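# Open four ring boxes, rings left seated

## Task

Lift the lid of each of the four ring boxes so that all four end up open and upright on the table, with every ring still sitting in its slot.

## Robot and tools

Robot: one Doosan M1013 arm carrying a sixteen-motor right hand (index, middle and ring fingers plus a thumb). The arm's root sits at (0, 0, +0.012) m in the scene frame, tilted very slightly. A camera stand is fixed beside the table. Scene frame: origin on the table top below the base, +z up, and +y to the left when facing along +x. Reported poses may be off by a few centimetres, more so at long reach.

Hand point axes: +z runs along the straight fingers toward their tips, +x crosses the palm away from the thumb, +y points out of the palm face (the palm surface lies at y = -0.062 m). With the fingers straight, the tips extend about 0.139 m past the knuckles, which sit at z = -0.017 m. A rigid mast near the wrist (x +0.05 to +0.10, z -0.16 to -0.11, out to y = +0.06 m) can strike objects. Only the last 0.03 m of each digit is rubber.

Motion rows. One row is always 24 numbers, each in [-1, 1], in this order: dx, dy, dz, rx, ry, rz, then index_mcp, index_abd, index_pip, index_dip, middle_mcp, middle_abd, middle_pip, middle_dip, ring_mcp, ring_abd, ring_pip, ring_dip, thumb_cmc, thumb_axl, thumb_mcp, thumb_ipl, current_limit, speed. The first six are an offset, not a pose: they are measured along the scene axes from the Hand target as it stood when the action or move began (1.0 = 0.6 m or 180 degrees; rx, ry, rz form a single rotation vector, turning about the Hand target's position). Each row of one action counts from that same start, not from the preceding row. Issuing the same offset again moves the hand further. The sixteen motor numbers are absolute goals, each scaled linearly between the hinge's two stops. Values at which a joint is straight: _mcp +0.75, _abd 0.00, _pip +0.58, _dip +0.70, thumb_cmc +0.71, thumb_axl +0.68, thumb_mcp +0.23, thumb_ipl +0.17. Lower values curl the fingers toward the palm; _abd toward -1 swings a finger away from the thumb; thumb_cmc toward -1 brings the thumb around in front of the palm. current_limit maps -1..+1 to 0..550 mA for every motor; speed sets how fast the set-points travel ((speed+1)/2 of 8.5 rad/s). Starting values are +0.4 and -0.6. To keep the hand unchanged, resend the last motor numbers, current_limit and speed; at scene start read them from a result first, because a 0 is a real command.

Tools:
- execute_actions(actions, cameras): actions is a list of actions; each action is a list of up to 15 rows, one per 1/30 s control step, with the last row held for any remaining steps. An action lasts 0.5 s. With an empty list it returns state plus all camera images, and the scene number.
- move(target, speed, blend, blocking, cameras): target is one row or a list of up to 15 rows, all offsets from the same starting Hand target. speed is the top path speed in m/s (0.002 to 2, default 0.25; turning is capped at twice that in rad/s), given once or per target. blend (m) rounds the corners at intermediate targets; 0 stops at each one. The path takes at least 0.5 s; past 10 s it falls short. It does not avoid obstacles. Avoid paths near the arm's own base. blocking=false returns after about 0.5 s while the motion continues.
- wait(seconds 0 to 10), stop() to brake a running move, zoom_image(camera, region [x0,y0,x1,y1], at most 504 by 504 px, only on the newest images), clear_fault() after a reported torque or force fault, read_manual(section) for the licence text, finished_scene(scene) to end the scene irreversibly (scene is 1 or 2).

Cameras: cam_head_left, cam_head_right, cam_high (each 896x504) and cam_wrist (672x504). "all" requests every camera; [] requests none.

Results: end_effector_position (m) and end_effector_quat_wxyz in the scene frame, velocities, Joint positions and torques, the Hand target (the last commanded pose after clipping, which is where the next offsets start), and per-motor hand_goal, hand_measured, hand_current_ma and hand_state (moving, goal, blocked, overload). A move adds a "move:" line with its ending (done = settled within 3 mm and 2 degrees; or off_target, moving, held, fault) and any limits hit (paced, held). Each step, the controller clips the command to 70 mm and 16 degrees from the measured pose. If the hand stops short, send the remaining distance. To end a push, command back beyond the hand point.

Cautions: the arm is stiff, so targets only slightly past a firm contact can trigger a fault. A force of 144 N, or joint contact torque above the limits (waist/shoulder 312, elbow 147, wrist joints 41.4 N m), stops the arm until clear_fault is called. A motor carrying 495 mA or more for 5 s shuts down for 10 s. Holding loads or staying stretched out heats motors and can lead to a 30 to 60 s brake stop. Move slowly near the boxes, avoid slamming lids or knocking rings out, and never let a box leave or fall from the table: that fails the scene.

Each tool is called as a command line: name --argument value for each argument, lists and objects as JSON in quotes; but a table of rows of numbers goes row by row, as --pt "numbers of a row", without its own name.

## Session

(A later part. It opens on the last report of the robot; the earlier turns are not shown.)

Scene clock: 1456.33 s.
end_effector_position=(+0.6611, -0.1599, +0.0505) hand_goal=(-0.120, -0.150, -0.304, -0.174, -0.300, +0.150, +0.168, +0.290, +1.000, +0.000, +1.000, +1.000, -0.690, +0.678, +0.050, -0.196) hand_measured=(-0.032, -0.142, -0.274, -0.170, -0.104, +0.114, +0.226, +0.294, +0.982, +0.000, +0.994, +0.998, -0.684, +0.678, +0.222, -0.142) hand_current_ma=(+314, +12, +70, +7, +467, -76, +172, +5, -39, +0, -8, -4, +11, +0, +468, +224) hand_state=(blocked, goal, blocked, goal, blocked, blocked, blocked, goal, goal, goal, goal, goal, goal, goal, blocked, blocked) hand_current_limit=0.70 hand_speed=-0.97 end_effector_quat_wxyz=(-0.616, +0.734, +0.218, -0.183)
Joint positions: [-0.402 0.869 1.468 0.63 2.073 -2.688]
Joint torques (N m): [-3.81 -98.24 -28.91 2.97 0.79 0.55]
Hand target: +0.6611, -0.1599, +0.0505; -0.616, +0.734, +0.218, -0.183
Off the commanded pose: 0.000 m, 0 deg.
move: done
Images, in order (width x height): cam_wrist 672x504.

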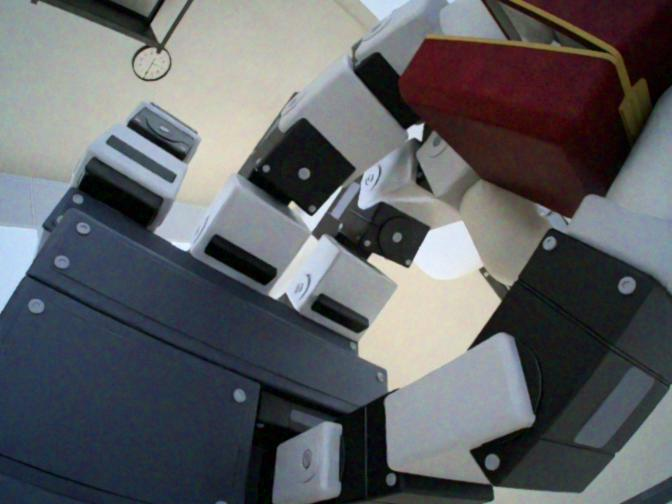

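move --pt "0 0 0 0 0 0 0.1 -0.15 -0.21 -0.08 -0.3 0.15 0.168 0.1 1 0 1 1 -0.69 0.678 0.05 -0.197 0.7 -0.7" --pt "0 0 0 0 0 0 0.42 -0.15 -0.04 0.058 -0.3 0.15 0.168 0.29 1 0 1 1 -0.69 0.678 0.05 -0.197 0.7 -0.7" --pt "0 0 0 0 0 0 -0.1 -0.15 -0.04 0.058 -0.3 0.15 0.168 0.29 1 0 1 1 -0.69 0.678 0.05 -0.197 0.7 -0.8" --pt "0 0 0 0 0 0 0.0 -0.15 -0.182 -0.058 -0.3 0.15 0.168 0.29 1 0 1 1 -0.69 0.678 0.05 -0.197 0.7 -0.95" --pt "0 0 0 0 0 0 -0.025 -0.15 -0.25 -0.12 -0.3 0.15 0.168 0.29 1 0 1 1 -0.69 0.678 0.05 -0.197 0.7 -0.97" --cameras '["cam_wrist"]'

move --pt "0 0 0 0 0 0 -0.025 -0.15 -0.25 -0.12 -0.1 0.15 0.168 0.29 1 0 1 1 -0.69 0.678 0.05 -0.197 0.7 -0.95" --pt "0 0 0 0 0 0 -0.025 -0.15 -0.25 -0.12 0.17 0.15 0.168 0.29 1 0 1 1 -0.69 0.678 0.05 -0.197 0.7 -0.93" --cameras '["cam_wrist"]'

Scene clock: 1494.00 s.
end_effector_position=(+0.6611, -0.1599, +0.0505) hand_goal=(-0.024, -0.150, -0.250, -0.120, -0.300, +0.150, +0.168, +0.290, +1.000, +0.000, +1.000, +1.000, -0.690, +0.678, +0.050, -0.196) hand_measured=(+0.008, -0.124, -0.222, -0.100, -0.092, +0.116, +0.224, +0.290, +0.982, +0.000, +0.994, +0.998, -0.692, +0.676, +0.212, -0.144) hand_current_ma=(+85, +50, +66, +41, +468, -73, +164, +1, -39, +0, -8, -4, -3, -2, +468, +219) hand_state=(blocked, blocked, blocked, goal, blocked, blocked, blocked, goal, goal, goal, goal, goal, goal, goal, blocked, blocked) hand_current_limit=0.70 hand_speed=-0.97 end_effector_quat_wxyz=(-0.616, +0.734, +0.218, -0.183)
Joint positions: [-0.402 0.869 1.468 0.63 2.073 -2.688]
Joint torques (N m): [-2.86 -96.26 -27.65 3.04 0.35 0.51]
Hand target: +0.6611, -0.1599, +0.0505; -0.616, +0.734, +0.218, -0.183
Off the commanded pose: 0.000 m, 0 deg.
move: done
Images, in order (width x height): cam_wrist 672x504.

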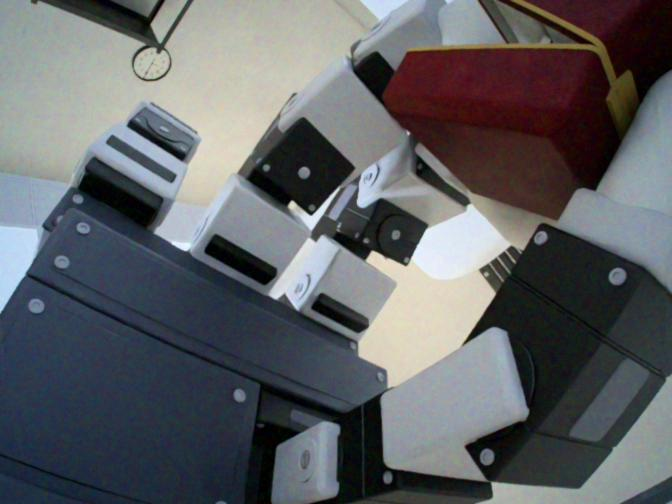

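Scene clock: 1496.33 s.
end_effector_position=(+0.6611, -0.1599, +0.0505) hand_goal=(-0.024, -0.150, -0.250, -0.120, +0.170, +0.150, +0.168, +0.290, +1.000, +0.000, +1.000, +1.000, -0.690, +0.678, +0.050, -0.196) hand_measured=(+0.018, -0.136, -0.236, -0.114, +0.156, +0.146, +0.170, +0.292, +0.982, +0.000, +0.994, +0.998, -0.696, +0.676, +0.178, -0.144) hand_current_ma=(+118, +21, +29, +7, -27, -6, +2, +3, -39, +0, -8, -4, -10, -2, +467, +219) hand_state=(blocked, goal, goal, goal, goal, goal, goal, goal, goal, goal, goal, goal, goal, goal, blocked, blocked) hand_current_limit=0.70 hand_speed=-0.93 end_effector_quat_wxyz=(-0.616, +0.734, +0.218, -0.183)
Joint positions: [-0.402 0.869 1.468 0.63 2.073 -2.688]
Joint torques (N m): [-2.15 -101.15 -29.51 3.76 1.82 0.44]
Hand target: +0.6611, -0.1599, +0.0505; -0.616, +0.734, +0.218, -0.183
Off the commanded pose: 0.000 m, 0 deg.
move: done
Images, in order (width x height): cam_wrist 672x504.

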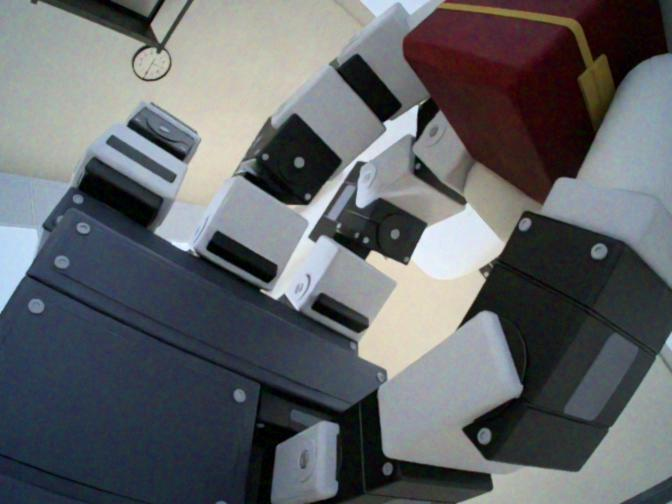

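move --pt "0 0 0 0 0 0 0.2 -0.15 -0.21 -0.08 0.17 0.15 0.168 0.29 1 0 1 1 -0.69 0.678 0.2 -0.197 0.7 -0.7" --pt "0 0 0 0 0 0 0.42 -0.15 -0.04 0.058 0.17 0.15 0.168 0.29 1 0 1 1 -0.69 0.678 0.29 -0.197 0.7 -0.7" --pt "0 0 0 0 0 0 0.42 -0.15 -0.04 0.058 -0.25 0.15 0.168 0.29 1 0 1 1 -0.69 0.678 0.29 -0.197 0.7 -0.8" --pt "0 0 0 0 0 0 0.42 -0.15 -0.04 0.058 -0.3 0.15 0.168 0.29 1 0 1 1 -0.69 0.678 0.1 -0.197 0.7 -0.8"

move --pt "0 0 0 0 0 0 -0.1 -0.15 -0.04 0.058 -0.3 0.15 0.168 0.29 1 0 1 1 -0.69 0.678 0.1 -0.197 0.7 -0.8" --pt "0 0 0 0 0 0 0.0 -0.15 -0.182 -0.058 -0.3 0.15 0.168 0.29 1 0 1 1 -0.69 0.678 0.1 -0.197 0.7 -0.95" --pt "0 0 0 0 0 0 -0.025 -0.15 -0.25 -0.12 -0.3 0.15 0.168 0.29 1 0 1 1 -0.69 0.678 0.1 -0.197 0.7 -0.97" --pt "0 0 0 0 0 0 -0.025 -0.15 -0.25 -0.12 -0.2 0.15 0.168 0.29 1 0 1 1 -0.69 0.678 0.2 -0.197 0.7 -0.97" --cameras '["cam_wrist"]'

move --pt "0 0 0 0 0 0 -0.025 -0.15 -0.25 -0.12 -0.05 0.15 0.168 0.29 1 0 1 1 -0.69 0.678 0.22 -0.197 0.7 -0.97" --cameras '["cam_wrist"]'

Scene clock: 1519.40 s.
end_effector_position=(+0.6611, -0.1599, +0.0505) hand_goal=(+0.420, -0.150, -0.040, +0.058, -0.300, +0.150, +0.168, +0.290, +1.000, +0.000, +1.000, +1.000, -0.690, +0.678, +0.100, -0.196) hand_measured=(+0.402, -0.146, -0.044, +0.056, -0.144, +0.144, +0.200, +0.302, +0.982, +0.000, +0.994, +0.998, -0.686, +0.676, +0.308, -0.178) hand_current_ma=(-39, +3, -4, -3, +467, -8, +76, +21, -39, +0, -8, -4, +4, -2, +467, +57) hand_state=(goal, goal, goal, goal, blocked, goal, blocked, goal, goal, goal, goal, goal, goal, goal, blocked, goal) hand_current_limit=0.70 hand_speed=-0.80 end_effector_quat_wxyz=(-0.616, +0.734, +0.218, -0.183)
Joint positions: [-0.402 0.869 1.468 0.63 2.073 -2.688]
Joint torques (N m): [-1.97 -98.67 -28.26 3.65 1.35 0.38]
Hand target: +0.6611, -0.1599, +0.0505; -0.616, +0.734, +0.218, -0.183
Off the commanded pose: 0.000 m, 0 deg.
move: done

Scene clock: 1522.77 s.
end_effector_position=(+0.6611, -0.1599, +0.0505) hand_goal=(-0.024, -0.150, -0.250, -0.120, -0.200, +0.150, +0.168, +0.290, +1.000, +0.000, +1.000, +1.000, -0.690, +0.678, +0.200, -0.196) hand_measured=(-0.024, -0.146, -0.246, -0.116, -0.146, +0.120, +0.200, +0.302, +0.982, +0.000, +0.994, +0.998, -0.684, +0.676, +0.304, -0.176) hand_current_ma=(+0, +4, +6, +5, +236, -62, +77, +21, -39, +0, -8, -4, +9, -2, +467, +58) hand_state=(goal, goal, goal, goal, moving, blocked, blocked, goal, goal, goal, goal, goal, goal, goal, blocked, goal) hand_current_limit=0.70 hand_speed=-0.97 end_effector_quat_wxyz=(-0.616, +0.734, +0.218, -0.183)
Joint positions: [-0.402 0.869 1.468 0.63 2.073 -2.688]
Joint torques (N m): [-2.62 -97.01 -27.5 3.22 0.89 0.52]
Hand target: +0.6611, -0.1599, +0.0505; -0.616, +0.734, +0.218, -0.183
Off the commanded pose: 0.000 m, 0 deg.
move: done
Images, in order (width x height): cam_wrist 672x504.

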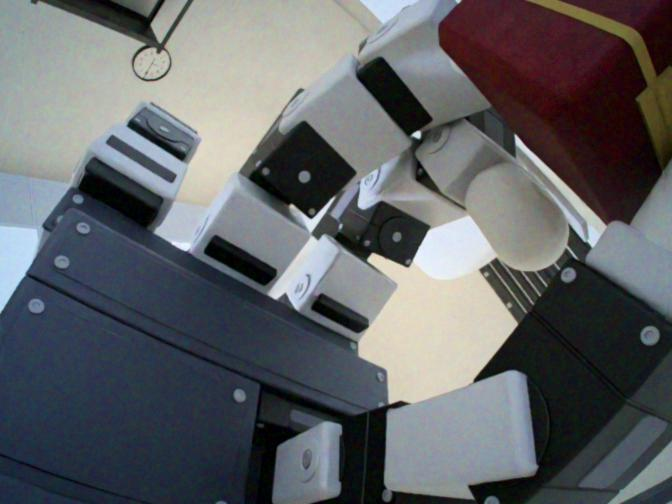

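Scene clock: 1524.63 s.
end_effector_position=(+0.6611, -0.1599, +0.0505) hand_goal=(-0.024, -0.150, -0.250, -0.120, -0.050, +0.150, +0.168, +0.290, +1.000, +0.000, +1.000, +1.000, -0.690, +0.678, +0.220, -0.196) hand_measured=(-0.024, -0.142, -0.246, -0.116, -0.050, +0.132, +0.172, +0.292, +0.982, +0.000, +0.994, +0.998, -0.682, +0.678, +0.240, -0.182) hand_current_ma=(+0, +12, +6, +5, +0, -33, +7, +3, -39, +0, -8, -4, +15, +0, +57, +42) hand_state=(goal, goal, goal, goal, goal, goal, goal, goal, goal, goal, goal, goal, goal, goal, goal, goal) hand_current_limit=0.70 hand_speed=-0.97 end_effector_quat_wxyz=(-0.616, +0.734, +0.218, -0.183)
Joint positions: [-0.402 0.869 1.468 0.63 2.073 -2.688]
Joint torques (N m): [-2.45 -100.76 -29.48 3.7 1.65 0.45]
Hand target: +0.6611, -0.1599, +0.0505; -0.616, +0.734, +0.218, -0.183
Off the commanded pose: 0.000 m, 0 deg.
move: done
Images, in order (width x height): cam_wrist 672x504.

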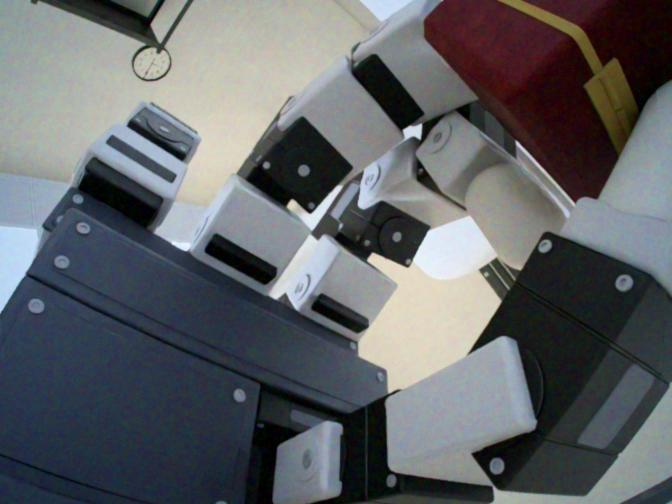

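move --pt "0 0 0 0 0 0 0.2 -0.15 -0.21 -0.08 0.1 0.15 0.168 0.29 1 0 1 1 -0.69 0.678 0.2 -0.197 0.7 -0.7" --pt "0 0 0 0 0 0 0.42 -0.15 0.1 0.2 0.0 0.15 0.168 0.29 1 0 1 1 -0.69 0.678 0.24 -0.197 0.7 -0.7" --pt "0 0 0 0 0 0 -0.15 -0.15 0.168 0.29 -0.15 0.15 0.168 0.29 1 0 1 1 -0.69 0.678 0.05 -0.197 0.7 -0.8" --cameras '["cam_wrist","cam_head_right"]'

zoom_image --camera "cam_head_right" --region '[480, 230, 580, 310]'

Scene clock: 1538.27 s.
end_effector_position=(+0.6611, -0.1599, +0.0505) hand_goal=(-0.150, -0.150, +0.168, +0.290, -0.150, +0.150, +0.168, +0.290, +1.000, +0.000, +1.000, +1.000, -0.690, +0.678, +0.050, -0.196) hand_measured=(-0.096, -0.114, +0.176, +0.292, -0.040, +0.106, +0.192, +0.296, +0.982, +0.000, +0.994, +0.998, -0.682, +0.678, +0.198, -0.178) hand_current_ma=(+165, +75, +13, +2, +419, -99, +56, +10, -39, +0, -8, -4, +11, +0, +467, +53) hand_state=(blocked, blocked, goal, goal, blocked, blocked, blocked, goal, goal, goal, goal, goal, goal, goal, blocked, goal) hand_current_limit=0.70 hand_speed=-0.80 end_effector_quat_wxyz=(-0.616, +0.734, +0.218, -0.183)
Joint positions: [-0.402 0.869 1.468 0.63 2.073 -2.688]
Joint torques (N m): [-2.7 -96.93 -28.73 3.44 0.36 0.29]
Hand target: +0.6611, -0.1599, +0.0505; -0.616, +0.734, +0.218, -0.183
Off the commanded pose: 0.000 m, 0 deg.
move: done
Images, in order (width x height): cam_head_right 896x504, cam_wrist 672x504.

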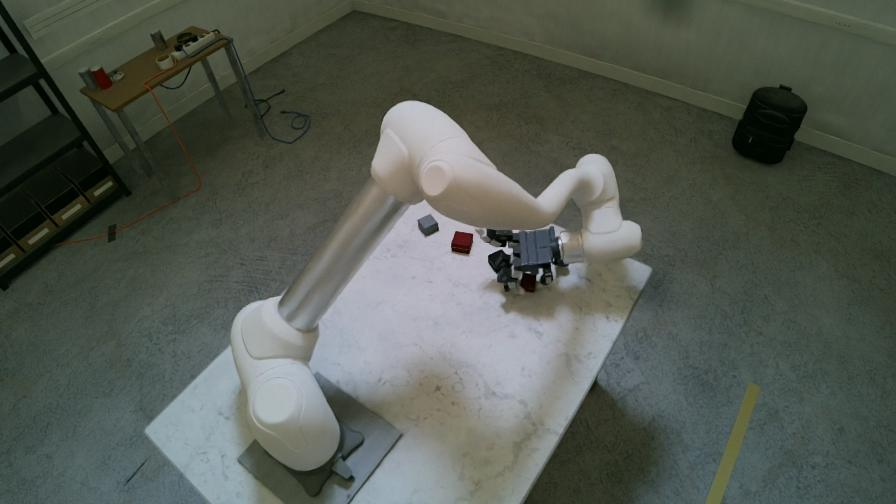

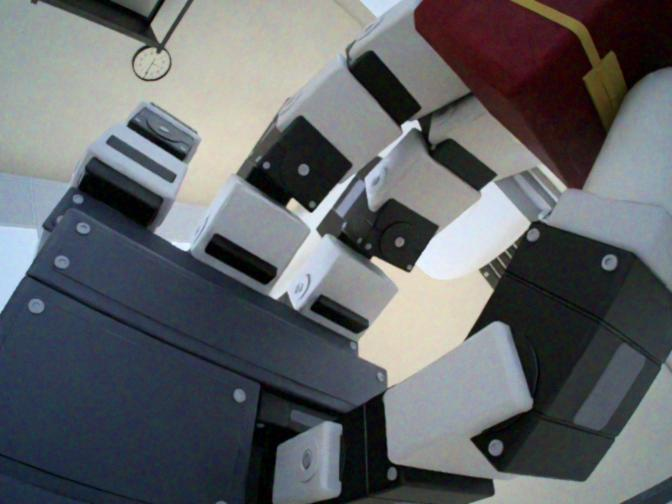

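Scaled by 5.040 from the camera's 896x504 image, which has a finer 1280x720 frame.

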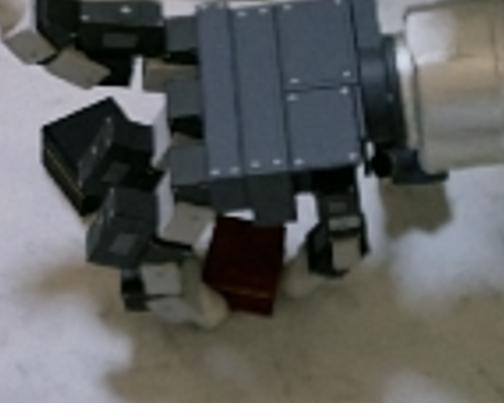

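move --pt "0 0 0 0 0 0 0.42 -0.15 -0.04 0.058 -0.2 0.15 0.168 0.29 1 0 1 1 -0.69 0.678 0.05 -0.197 0.7 -0.7" --pt "0 0 0 0 0 0 -0.05 -0.15 -0.04 0.058 -0.25 0.15 0.168 0.29 1 0 1 1 -0.69 0.678 0.05 -0.197 0.7 -0.8" --pt "0 0 0 0 0 0 0.0 -0.15 -0.182 -0.058 -0.25 0.15 0.168 0.29 1 0 1 1 -0.69 0.678 0.05 -0.197 0.7 -0.95" --pt "0 0 0 0 0 0 -0.025 -0.15 -0.25 -0.12 -0.25 0.15 0.168 0.29 1 0 1 1 -0.69 0.678 0.05 -0.197 0.7 -0.97" --cameras '["cam_wrist"]'

move --pt "0 0 0 0 0 0 -0.06 -0.15 -0.28 -0.15 -0.25 0.15 0.168 0.29 1 0 1 1 -0.69 0.678 0.05 -0.197 0.7 -0.97" --cameras '["cam_wrist"]'

move --pt "0 0 0 0 0 0 -0.07 -0.15 -0.31 -0.18 -0.25 0.15 0.168 0.29 1 0 1 1 -0.69 0.678 0.05 -0.197 0.7 -0.97" --cameras '["cam_wrist"]'

Scene clock: 1570.70 s.
end_effector_position=(+0.6611, -0.1599, +0.0505) hand_goal=(-0.024, -0.150, -0.250, -0.120, -0.250, +0.150, +0.168, +0.290, +1.000, +0.000, +1.000, +1.000, -0.690, +0.678, +0.050, -0.196) hand_measured=(-0.024, -0.146, -0.246, -0.116, -0.040, +0.106, +0.192, +0.296, +0.982, +0.000, +0.994, +0.998, -0.684, +0.678, +0.198, -0.178) hand_current_ma=(+0, +4, +6, +5, +468, -98, +56, +10, -39, +0, -8, -4, +10, +0, +467, +57) hand_state=(goal, goal, goal, goal, blocked, blocked, blocked, goal, goal, goal, goal, goal, goal, goal, blocked, goal) hand_current_limit=0.70 hand_speed=-0.97 end_effector_quat_wxyz=(-0.616, +0.734, +0.218, -0.183)
Joint positions: [-0.402 0.869 1.468 0.63 2.073 -2.688]
Joint torques (N m): [-2.72 -97.35 -27.55 3.19 0.89 0.5]
Hand target: +0.6611, -0.1599, +0.0505; -0.616, +0.734, +0.218, -0.183
Off the commanded pose: 0.000 m, 0 deg.
move: done
Images, in order (width x height): cam_wrist 672x504.

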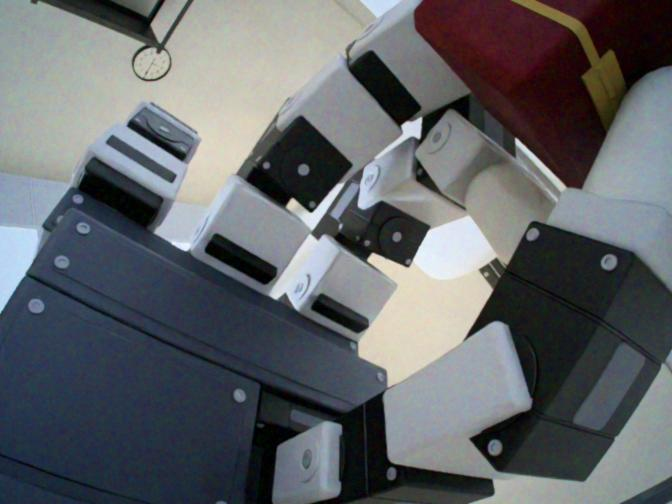

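Scene clock: 1571.27 s.
end_effector_position=(+0.6611, -0.1599, +0.0505) hand_goal=(-0.060, -0.150, -0.280, -0.150, -0.250, +0.150, +0.168, +0.290, +1.000, +0.000, +1.000, +1.000, -0.690, +0.678, +0.050, -0.196) hand_measured=(-0.060, -0.146, -0.276, -0.146, -0.040, +0.106, +0.192, +0.296, +0.982, +0.000, +0.994, +0.998, -0.684, +0.678, +0.198, -0.178) hand_current_ma=(+0, +4, +7, +5, +468, -98, +56, +10, -39, +0, -8, -4, +10, +0, +467, +57) hand_state=(goal, goal, goal, goal, blocked, blocked, blocked, goal, goal, goal, goal, goal, goal, goal, blocked, goal) hand_current_limit=0.70 hand_speed=-0.97 end_effector_quat_wxyz=(-0.616, +0.734, +0.218, -0.183)
Joint positions: [-0.402 0.869 1.468 0.63 2.073 -2.688]
Joint torques (N m): [-2.55 -97.44 -27.49 3.24 0.96 0.5]
Hand target: +0.6611, -0.1599, +0.0505; -0.616, +0.734, +0.218, -0.183
Off the commanded pose: 0.000 m, 0 deg.
move: done
Images, in order (width x height): cam_wrist 672x504.

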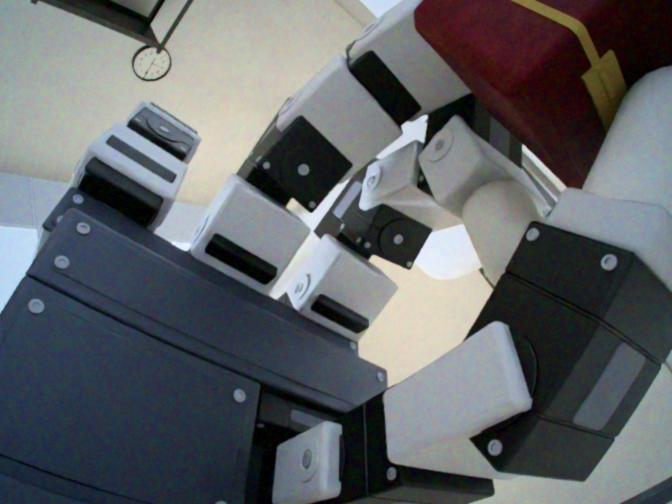

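Scene clock: 1571.77 s.
end_effector_position=(+0.6611, -0.1599, +0.0505) hand_goal=(-0.070, -0.150, -0.310, -0.180, -0.250, +0.150, +0.168, +0.290, +1.000, +0.000, +1.000, +1.000, -0.690, +0.678, +0.050, -0.196) hand_measured=(-0.070, -0.146, -0.304, -0.176, -0.040, +0.106, +0.192, +0.296, +0.982, +0.000, +0.994, +0.998, -0.684, +0.678, +0.198, -0.178) hand_current_ma=(+0, +4, +7, +5, +468, -98, +56, +10, -39, +0, -8, -4, +10, +0, +467, +57) hand_state=(goal, goal, goal, goal, blocked, blocked, blocked, goal, goal, goal, goal, goal, goal, goal, blocked, goal) hand_current_limit=0.70 hand_speed=-0.97 end_effector_quat_wxyz=(-0.616, +0.734, +0.218, -0.183)
Joint positions: [-0.402 0.869 1.468 0.63 2.073 -2.688]
Joint torques (N m): [-2.8 -96.93 -27.5 3.23 0.96 0.48]
Hand target: +0.6611, -0.1599, +0.0505; -0.616, +0.734, +0.218, -0.183
Off the commanded pose: 0.000 m, 0 deg.
move: done
Images, in order (width x height): cam_wrist 672x504.

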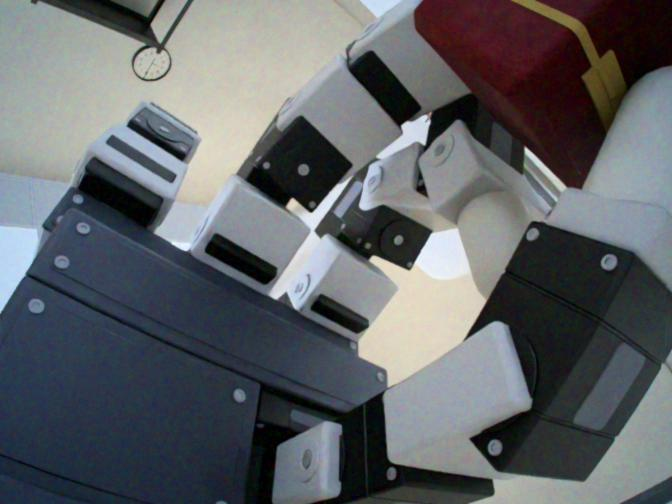

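move --pt "0 0 0 0 0 0 0.2 -0.15 -0.21 -0.08 0.0 0.15 0.168 0.29 1 0 1 1 -0.69 0.678 0.24 -0.197 0.7 -0.7" --pt "0 0 0 0 0 0 0.42 -0.15 0.1 0.2 0.15 0.15 0.168 0.29 1 0 1 1 -0.69 0.678 0.4 -0.197 0.7 -0.7" --pt "0.0105 0.0068 0 0 0 0 0.42 -0.15 0.1 0.2 0.15 0.15 0.168 0.29 1 0 1 1 -0.69 0.678 0.4 -0.197 0.7 -0.7" --pt "0.0105 0.0068 0 0 0 0 -0.15 -0.15 0.168 0.29 -0.15 0.15 0.168 0.29 1 0 1 1 -0.69 0.678 0.25 -0.197 0.4 -0.8" --pt "0.0105 0.0068 0 0 0 0 -0.2 -0.15 0.168 0.29 -0.2 0.15 0.168 0.29 1 0 1 1 -0.69 0.678 0.05 -0.197 0.7 -0.8" --cameras '["cam_wrist"]'

move --pt "0 0 0 0 0 0 0.42 -0.15 -0.04 0.058 -0.25 0.15 0.168 0.29 1 0 1 1 -0.69 0.678 0.05 -0.197 0.7 -0.7" --pt "0 0 0 0 0 0 -0.1 -0.15 -0.04 0.058 -0.3 0.15 0.168 0.29 1 0 1 1 -0.69 0.678 0.05 -0.197 0.7 -0.8" --pt "0 0 0 0 0 0 0.0 -0.15 -0.182 -0.058 -0.3 0.15 0.168 0.29 1 0 1 1 -0.69 0.678 0.05 -0.197 0.7 -0.95" --cameras '["cam_wrist"]'

move --pt "0 0 0 0 0 0 -0.025 -0.15 -0.25 -0.12 -0.3 0.15 0.168 0.29 1 0 1 1 -0.69 0.678 0.05 -0.197 0.7 -0.97" --cameras '["cam_wrist"]'

Scene clock: 1598.57 s.
end_effector_position=(+0.6674, -0.1558, +0.0505) hand_goal=(-0.200, -0.150, +0.168, +0.290, -0.200, +0.150, +0.168, +0.290, +1.000, +0.000, +1.000, +1.000, -0.690, +0.678, +0.050, -0.196) hand_measured=(-0.086, -0.114, +0.188, +0.296, -0.116, +0.106, +0.192, +0.300, +0.982, +0.000, +0.994, +0.998, -0.694, +0.678, +0.280, -0.176) hand_current_ma=(+438, +78, +45, +10, +297, -100, +53, +19, -39, +0, -8, -4, -6, -1, +467, +65) hand_state=(blocked, blocked, blocked, goal, blocked, blocked, blocked, goal, goal, goal, goal, goal, goal, goal, blocked, blocked) hand_current_limit=0.70 hand_speed=-0.80 end_effector_quat_wxyz=(-0.616, +0.734, +0.218, -0.183)
Joint positions: [-0.395 0.874 1.457 0.639 2.075 -2.68]
Joint torques (N m): [-2.93 -98.87 -29.28 3.57 0.9 0.28]
Hand target: +0.6674, -0.1558, +0.0505; -0.616, +0.734, +0.218, -0.183
Off the commanded pose: 0.000 m, 0 deg.
move: done
Images, in order (width x height): cam_wrist 672x504.

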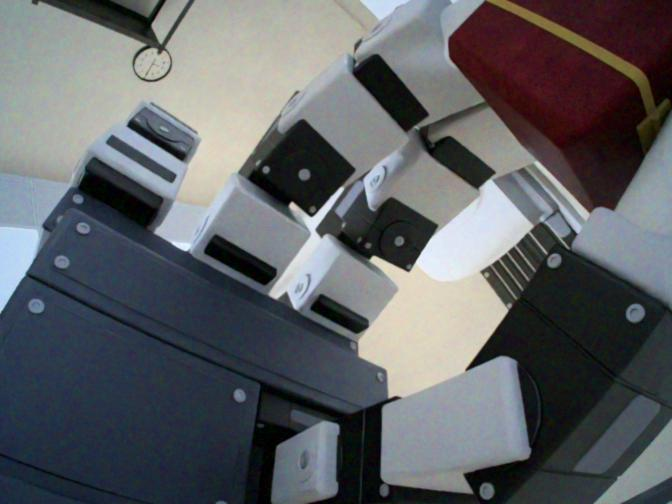

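Scene clock: 1601.47 s.
end_effector_position=(+0.6674, -0.1558, +0.0505) hand_goal=(+0.000, -0.150, -0.182, -0.058, -0.300, +0.150, +0.168, +0.290, +1.000, +0.000, +1.000, +1.000, -0.690, +0.678, +0.050, -0.196) hand_measured=(+0.076, -0.128, -0.114, -0.038, -0.136, +0.124, +0.200, +0.302, +0.982, +0.000, +0.994, +0.998, -0.718, +0.672, +0.280, -0.154) hand_current_ma=(+257, +41, +204, +45, +467, -52, +80, +23, -39, +0, -8, -4, -65, -9, +468, +163) hand_state=(blocked, blocked, blocked, blocked, blocked, blocked, blocked, goal, goal, goal, goal, goal, blocked, goal, blocked, blocked) hand_current_limit=0.70 hand_speed=-0.95 end_effector_quat_wxyz=(-0.616, +0.734, +0.218, -0.183)
Joint positions: [-0.395 0.874 1.457 0.639 2.075 -2.68]
Joint torques (N m): [-1.79 -96.72 -28.47 3.65 0.58 0.2]
Hand target: +0.6674, -0.1558, +0.0505; -0.616, +0.734, +0.218, -0.183
Off the commanded pose: 0.000 m, 0 deg.
move: done
Images, in order (width x height): cam_wrist 672x504.

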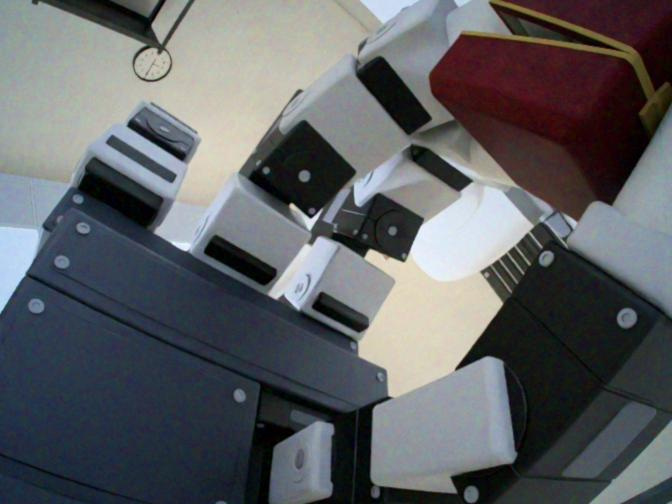

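Scene clock: 1602.23 s.
end_effector_position=(+0.6674, -0.1558, +0.0505) hand_goal=(-0.024, -0.150, -0.250, -0.120, -0.300, +0.150, +0.168, +0.290, +1.000, +0.000, +1.000, +1.000, -0.690, +0.678, +0.050, -0.196) hand_measured=(+0.076, -0.128, -0.160, -0.086, -0.138, +0.132, +0.202, +0.302, +0.982, +0.000, +0.994, +0.998, -0.724, +0.672, +0.280, -0.150) hand_current_ma=(+368, +41, +299, +83, +467, -32, +82, +24, -39, +0, -8, -4, -89, -11, +467, +190) hand_state=(blocked, blocked, blocked, blocked, blocked, goal, blocked, goal, goal, goal, goal, goal, blocked, goal, blocked, blocked) hand_current_limit=0.70 hand_speed=-0.97 end_effector_quat_wxyz=(-0.616, +0.734, +0.218, -0.183)
Joint positions: [-0.395 0.874 1.457 0.639 2.075 -2.68]
Joint torques (N m): [-2.33 -100.8 -29.2 3.73 1.57 0.39]
Hand target: +0.6674, -0.1558, +0.0505; -0.616, +0.734, +0.218, -0.183
Off the commanded pose: 0.000 m, 0 deg.
move: done
Images, in order (width x height): cam_wrist 672x504.

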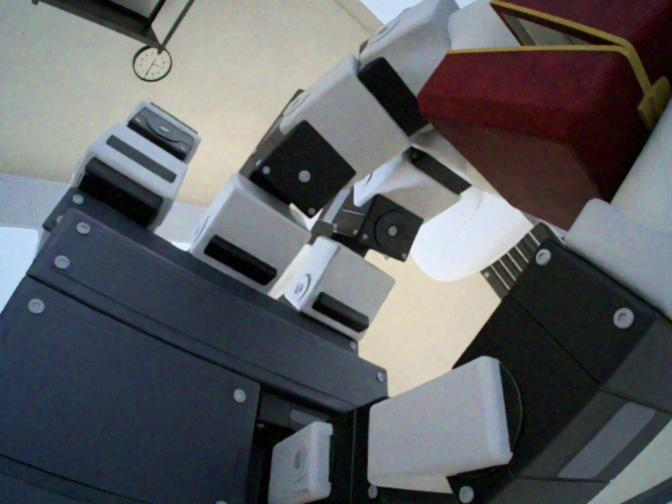

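move --pt "0 0 0 0 0 0 0.0 -0.15 -0.3 -0.17 -0.3 0.15 0.168 0.29 1 0 1 1 -0.69 0.678 0.05 -0.197 0.7 -0.97" --cameras '["cam_wrist"]'

move --pt "0 0 0 0 0 0 0.0 -0.15 -0.35 -0.22 -0.3 0.15 0.168 0.29 1 0 1 1 -0.69 0.678 0.05 -0.197 0.7 -0.97" --cameras '["cam_wrist"]'

Scene clock: 1612.43 s.
end_effector_position=(+0.6674, -0.1558, +0.0505) hand_goal=(+0.000, -0.150, -0.300, -0.170, -0.300, +0.150, +0.168, +0.290, +1.000, +0.000, +1.000, +1.000, -0.690, +0.678, +0.050, -0.196) hand_measured=(+0.084, -0.128, -0.234, -0.154, -0.138, +0.144, +0.208, +0.304, +0.982, +0.000, +0.994, +0.998, -0.728, +0.672, +0.288, -0.148) hand_current_ma=(+297, +41, +199, +32, +468, -6, +102, +28, -39, +0, -8, -4, -99, -11, +467, +190) hand_state=(blocked, blocked, blocked, goal, blocked, goal, blocked, goal, goal, goal, goal, goal, blocked, goal, blocked, blocked) hand_current_limit=0.70 hand_speed=-0.97 end_effector_quat_wxyz=(-0.616, +0.734, +0.218, -0.183)
Joint positions: [-0.395 0.874 1.457 0.639 2.075 -2.68]
Joint torques (N m): [-2.52 -100.51 -29.25 3.64 1.49 0.44]
Hand target: +0.6674, -0.1558, +0.0505; -0.616, +0.734, +0.218, -0.183
Off the commanded pose: 0.000 m, 0 deg.
move: done
Images, in order (width x height): cam_wrist 672x504.

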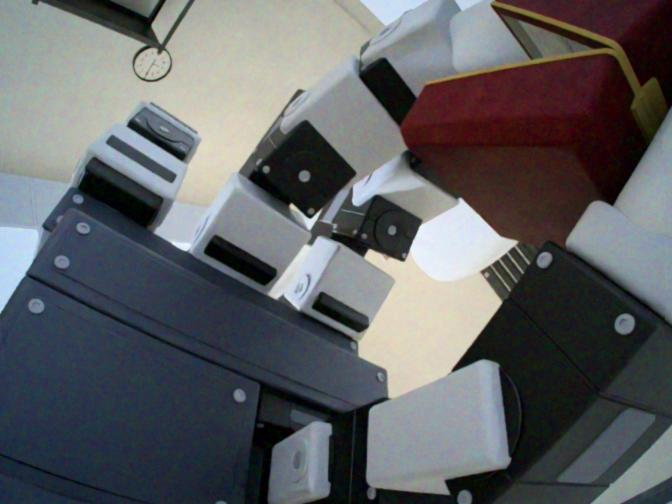

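Scene clock: 1613.33 s.
end_effector_position=(+0.6674, -0.1558, +0.0505) hand_goal=(+0.000, -0.150, -0.350, -0.220, -0.300, +0.150, +0.168, +0.290, +1.000, +0.000, +1.000, +1.000, -0.690, +0.678, +0.050, -0.196) hand_measured=(+0.064, -0.140, -0.324, -0.218, -0.138, +0.146, +0.216, +0.304, +0.982, +0.000, +0.994, +0.998, -0.726, +0.672, +0.294, -0.148) hand_current_ma=(+204, +16, +60, +1, +467, -4, +133, +29, -39, +0, -8, -4, -91, -11, +467, +190) hand_state=(moving, goal, blocked, goal, blocked, goal, blocked, goal, goal, goal, goal, goal, blocked, goal, blocked, blocked) hand_current_limit=0.70 hand_speed=-0.97 end_effector_quat_wxyz=(-0.616, +0.734, +0.218, -0.183)
Joint positions: [-0.395 0.874 1.457 0.639 2.075 -2.68]
Joint torques (N m): [-2.89 -97.28 -27.85 3.2 0.61 0.42]
Hand target: +0.6674, -0.1558, +0.0505; -0.616, +0.734, +0.218, -0.183
Off the commanded pose: 0.000 m, 0 deg.
move: done
Images, in order (width x height): cam_wrist 672x504.

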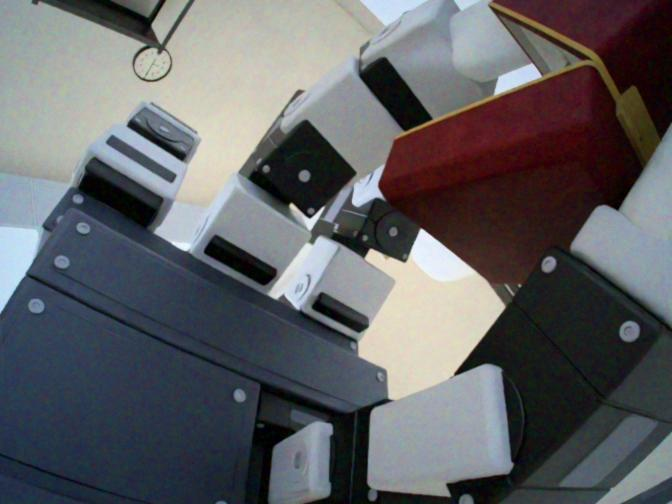

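move --pt "0 0 0 0 0 0 -0.06 -0.15 -0.38 -0.25 -0.3 0.15 0.168 0.29 1 0 1 1 -0.69 0.678 0.05 -0.197 0.7 -0.97" --cameras '["cam_wrist"]'

move --pt "0 0 0 0 0 0 -0.16 -0.15 -0.38 -0.25 -0.3 0.15 0.168 0.29 1 0 1 1 -0.69 0.678 0.05 -0.197 0.7 -0.95" --cameras '["cam_wrist"]'

move --pt "0 0 0 0 0 0 -0.26 -0.15 -0.36 -0.23 -0.3 0.15 0.168 0.29 1 0 1 1 -0.69 0.678 0.05 -0.197 0.7 -0.95" --cameras '["cam_wrist"]'

Scene clock: 1624.67 s.
end_effector_position=(+0.6674, -0.1558, +0.0505) hand_goal=(-0.060, -0.150, -0.380, -0.250, -0.300, +0.150, +0.168, +0.290, +1.000, +0.000, +1.000, +1.000, -0.690, +0.678, +0.050, -0.196) hand_measured=(-0.056, -0.140, -0.378, -0.252, -0.132, +0.144, +0.226, +0.306, +0.982, +0.000, +0.994, +0.998, -0.698, +0.672, +0.296, -0.150) hand_current_ma=(+5, +13, +2, -3, +467, -8, +168, +31, -39, +0, -8, -4, -14, -11, +467, +189) hand_state=(goal, goal, goal, goal, blocked, goal, blocked, goal, goal, goal, goal, goal, goal, goal, blocked, blocked) hand_current_limit=0.70 hand_speed=-0.97 end_effector_quat_wxyz=(-0.616, +0.734, +0.218, -0.183)
Joint positions: [-0.395 0.874 1.457 0.639 2.075 -2.68]
Joint torques (N m): [-3.1 -97.91 -28.7 3.23 0.6 0.4]
Hand target: +0.6674, -0.1558, +0.0505; -0.616, +0.734, +0.218, -0.183
Off the commanded pose: 0.000 m, 0 deg.
move: done
Images, in order (width x height): cam_wrist 672x504.

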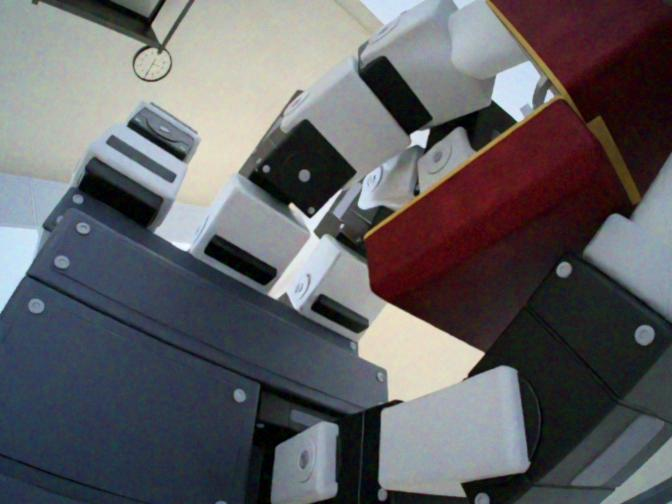

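Scene clock: 1625.37 s.
end_effector_position=(+0.6674, -0.1558, +0.0505) hand_goal=(-0.160, -0.150, -0.380, -0.250, -0.300, +0.150, +0.168, +0.290, +1.000, +0.000, +1.000, +1.000, -0.690, +0.678, +0.050, -0.196) hand_measured=(-0.080, -0.140, -0.366, -0.252, -0.132, +0.144, +0.226, +0.306, +0.982, +0.000, +0.994, +0.998, -0.700, +0.672, +0.296, -0.150) hand_current_ma=(+283, +13, +27, -2, +467, -6, +168, +31, -39, +0, -8, -4, -19, -11, +467, +189) hand_state=(blocked, goal, goal, goal, blocked, goal, blocked, goal, goal, goal, goal, goal, goal, goal, blocked, blocked) hand_current_limit=0.70 hand_speed=-0.95 end_effector_quat_wxyz=(-0.616, +0.734, +0.218, -0.183)
Joint positions: [-0.395 0.874 1.457 0.639 2.075 -2.68]
Joint torques (N m): [-2.85 -100.26 -29.25 3.48 1.3 0.47]
Hand target: +0.6674, -0.1558, +0.0505; -0.616, +0.734, +0.218, -0.183
Off the commanded pose: 0.000 m, 0 deg.
move: done
Images, in order (width x height): cam_wrist 672x504.

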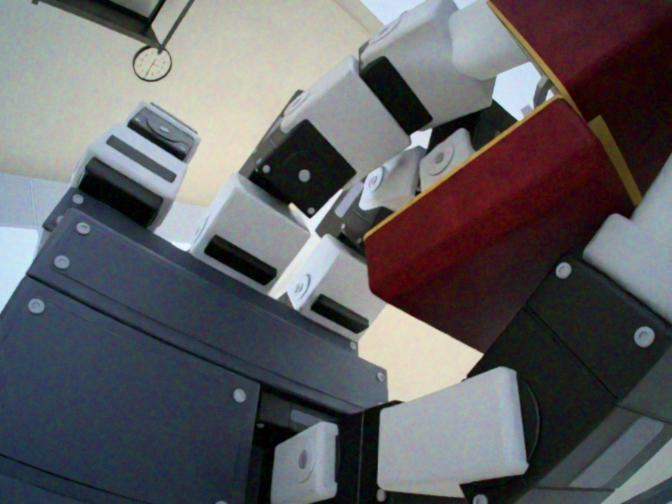

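Scene clock: 1625.87 s.
end_effector_position=(+0.6674, -0.1558, +0.0505) hand_goal=(-0.260, -0.150, -0.360, -0.230, -0.300, +0.150, +0.168, +0.290, +1.000, +0.000, +1.000, +1.000, -0.690, +0.678, +0.050, -0.196) hand_measured=(-0.102, -0.136, -0.348, -0.250, -0.132, +0.150, +0.226, +0.306, +0.982, +0.000, +0.994, +0.998, -0.710, +0.672, +0.296, -0.150) hand_current_ma=(+467, +23, +22, -43, +468, +0, +168, +31, -39, +0, -8, -4, -42, -12, +467, +189) hand_state=(blocked, goal, goal, blocked, blocked, goal, blocked, goal, goal, goal, goal, goal, goal, goal, blocked, blocked) hand_current_limit=0.70 hand_speed=-0.95 end_effector_quat_wxyz=(-0.616, +0.734, +0.218, -0.183)
Joint positions: [-0.395 0.874 1.457 0.639 2.075 -2.68]
Joint torques (N m): [-2.53 -101.23 -29.64 3.66 1.56 0.41]
Hand target: +0.6674, -0.1558, +0.0505; -0.616, +0.734, +0.218, -0.183
Off the commanded pose: 0.000 m, 0 deg.
move: done
Images, in order (width x height): cam_wrist 672x504.

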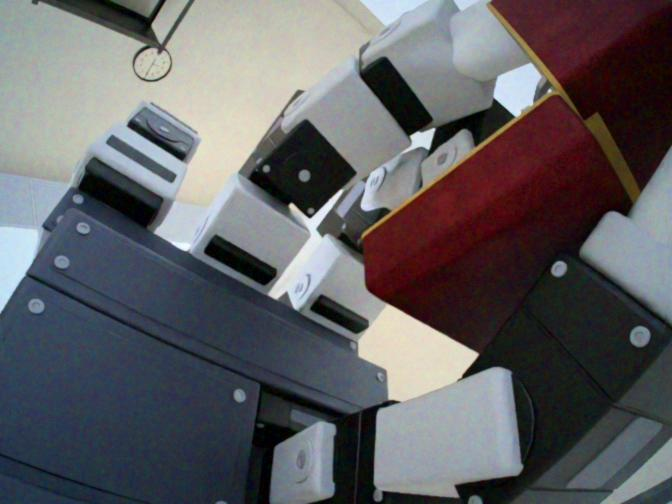

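move --pt "0 0 0 0 0 0 -0.06 -0.15 -0.36 -0.23 -0.15 0.15 0.168 0.29 1 0 1 1 -0.69 0.678 0.25 -0.197 0.7 -0.95" --pt "0 0 0 0 0 0 -0.02 -0.15 -0.36 -0.23 -0.1 0.15 0.168 0.29 1 0 1 1 -0.69 0.678 0.45 -0.197 0.4 -0.9" --pt "0 0 0 0 0 0 0.15 -0.15 -0.25 -0.1 0.15 0.15 0.168 0.29 1 0 1 1 -0.69 0.678 0.45 -0.197 0.4 -0.85" --pt "0 0 0 0 0 0 0.42 -0.15 -0.066 0.058 0.15 0.15 0.168 0.29 1 0 1 1 -0.69 0.678 0.45 -0.197 0.4 -0.7" --cameras '["cam_wrist"]'

move --target '[0,0,0.17,0,0,0,0.42,-0.15,-0.066,0.058,0.15,0.15,0.168,0.29,1,0,1,1,-0.69,0.678,0.45,-0.197,0.4,-0.7]' --speed 0.12 --cameras '["cam_head_left","cam_head_right","cam_wrist","cam_high"]'

zoom_image --camera "cam_head_left" --region '[400, 190, 600, 310]'

zoom_image --camera "cam_head_right" --region '[400, 190, 600, 310]'

Scene clock: 1641.33 s.
end_effector_position=(+0.6674, -0.1558, +0.0505) hand_goal=(+0.420, -0.150, -0.066, +0.058, +0.150, +0.150, +0.168, +0.290, +1.000, +0.000, +1.000, +1.000, -0.690, +0.678, +0.450, -0.196) hand_measured=(+0.402, -0.134, -0.070, +0.054, +0.148, +0.124, +0.168, +0.292, +0.982, +0.000, +0.994, +0.998, -0.690, +0.676, +0.446, -0.194) hand_current_ma=(-38, +26, -7, -4, -4, -49, +0, +1, -39, +0, -8, -4, +0, -3, -9, +4) hand_state=(goal, goal, goal, goal, goal, blocked, goal, goal, goal, goal, goal, goal, goal, goal, goal, goal) hand_current_limit=0.40 hand_speed=-0.70 end_effector_quat_wxyz=(-0.616, +0.734, +0.218, -0.183)
Joint positions: [-0.395 0.874 1.457 0.639 2.075 -2.68]
Joint torques (N m): [-2.46 -101.18 -29.56 3.76 1.71 0.47]
Hand target: +0.6674, -0.1558, +0.0505; -0.616, +0.734, +0.218, -0.183
Off the commanded pose: 0.000 m, 0 deg.
move: done
Images, in order (width x height): cam_wrist 672x504.

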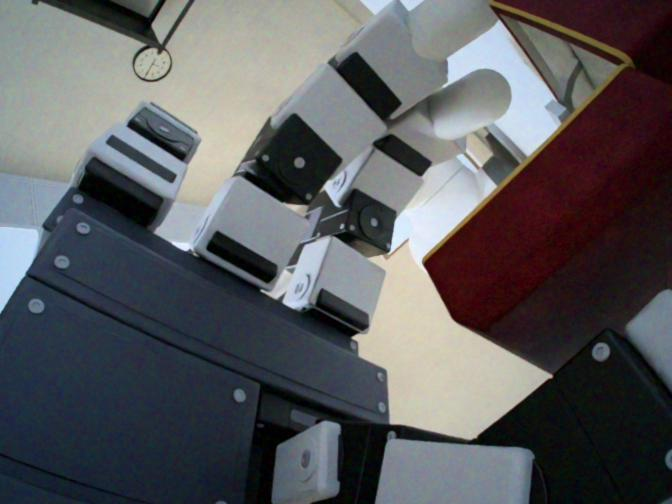

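Scene clock: 1642.53 s.
end_effector_position=(+0.6674, -0.1558, +0.1525) hand_goal=(+0.420, -0.150, -0.066, +0.058, +0.150, +0.150, +0.168, +0.290, +1.000, +0.000, +1.000, +1.000, -0.690, +0.678, +0.450, -0.196) hand_measured=(+0.404, -0.134, -0.070, +0.054, +0.146, +0.124, +0.168, +0.292, +0.982, +0.000, +0.994, +0.998, -0.690, +0.676, +0.446, -0.194) hand_current_ma=(-35, +26, -6, -4, -4, -48, +0, +1, -39, +0, -7, -4, +0, -3, -9, +4) hand_state=(goal, goal, goal, goal, goal, blocked, goal, goal, goal, goal, goal, goal, goal, goal, goal, goal) hand_current_limit=0.40 hand_speed=-0.70 end_effector_quat_wxyz=(-0.616, +0.734, +0.218, -0.183)
Joint positions: [-0.394 0.768 1.438 0.688 2.173 -2.588]
Joint torques (N m): [-2.76 -98.32 -32.81 4.05 1.57 0.4]
Hand target: +0.6674, -0.1558, +0.1525; -0.616, +0.734, +0.218, -0.183
Off the commanded pose: 0.000 m, 0 deg.
move: done

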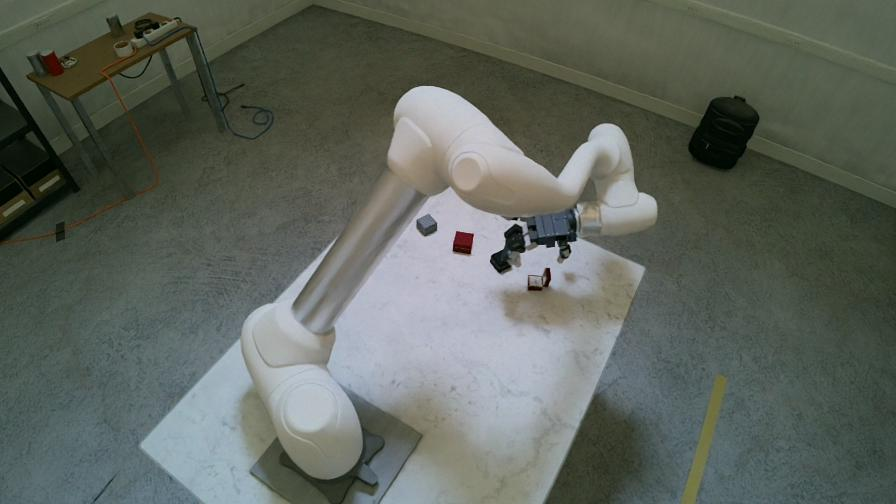

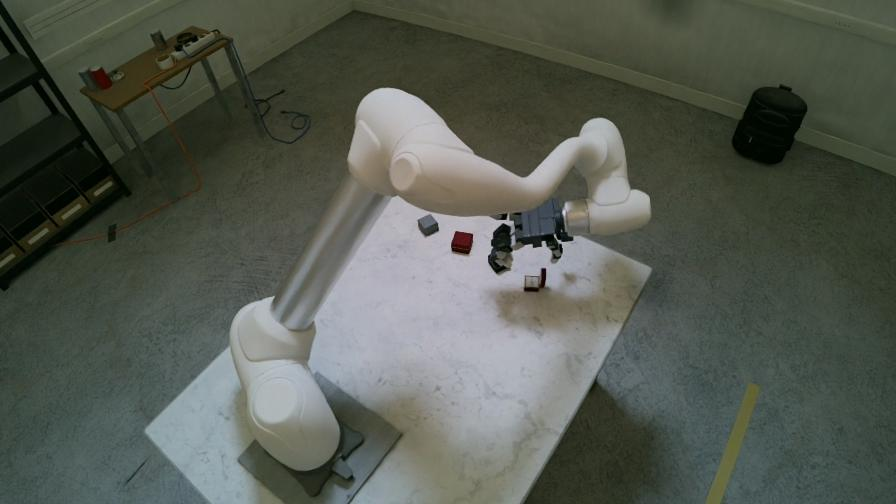

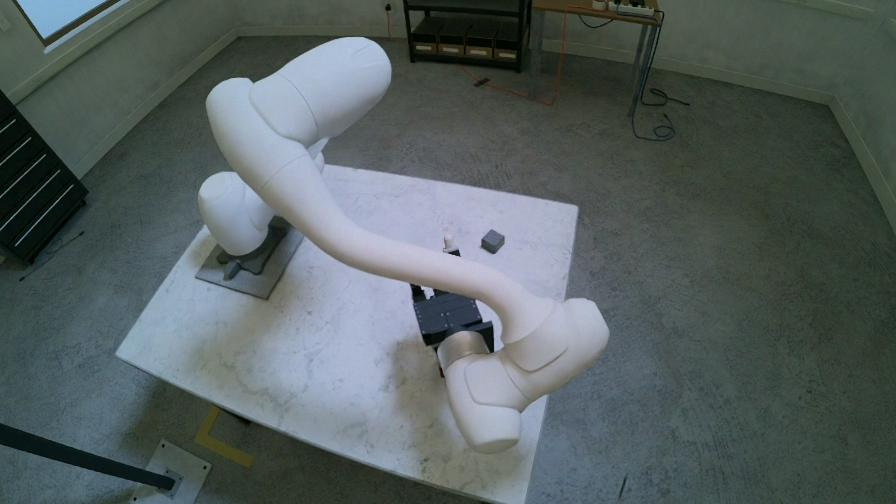

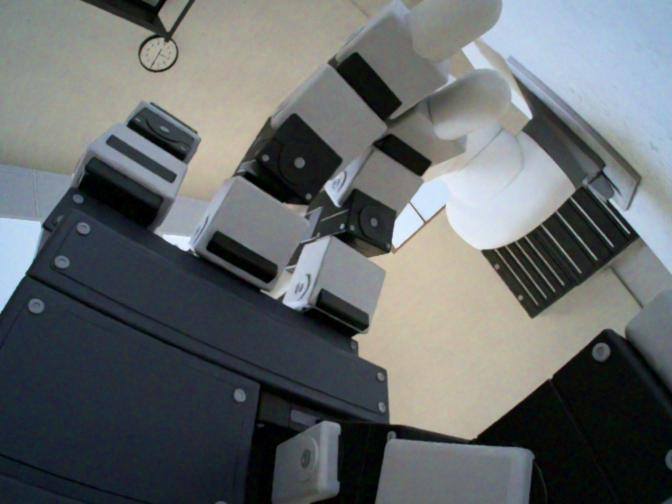

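Scaled by 2.520 from the camera's 896x504 image, which has a finer 1280x720 frame.

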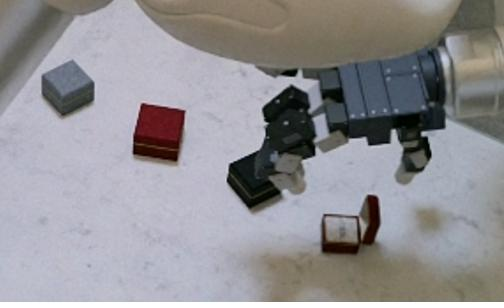

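Scaled by 2.520 from the camera's 896x504 image, which has a finer 1280x720 frame.

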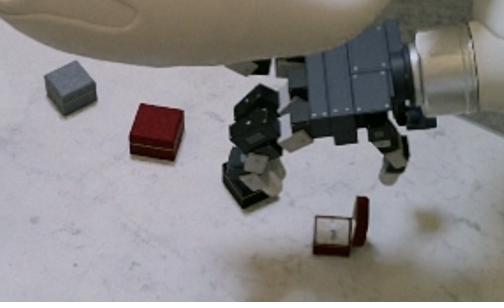

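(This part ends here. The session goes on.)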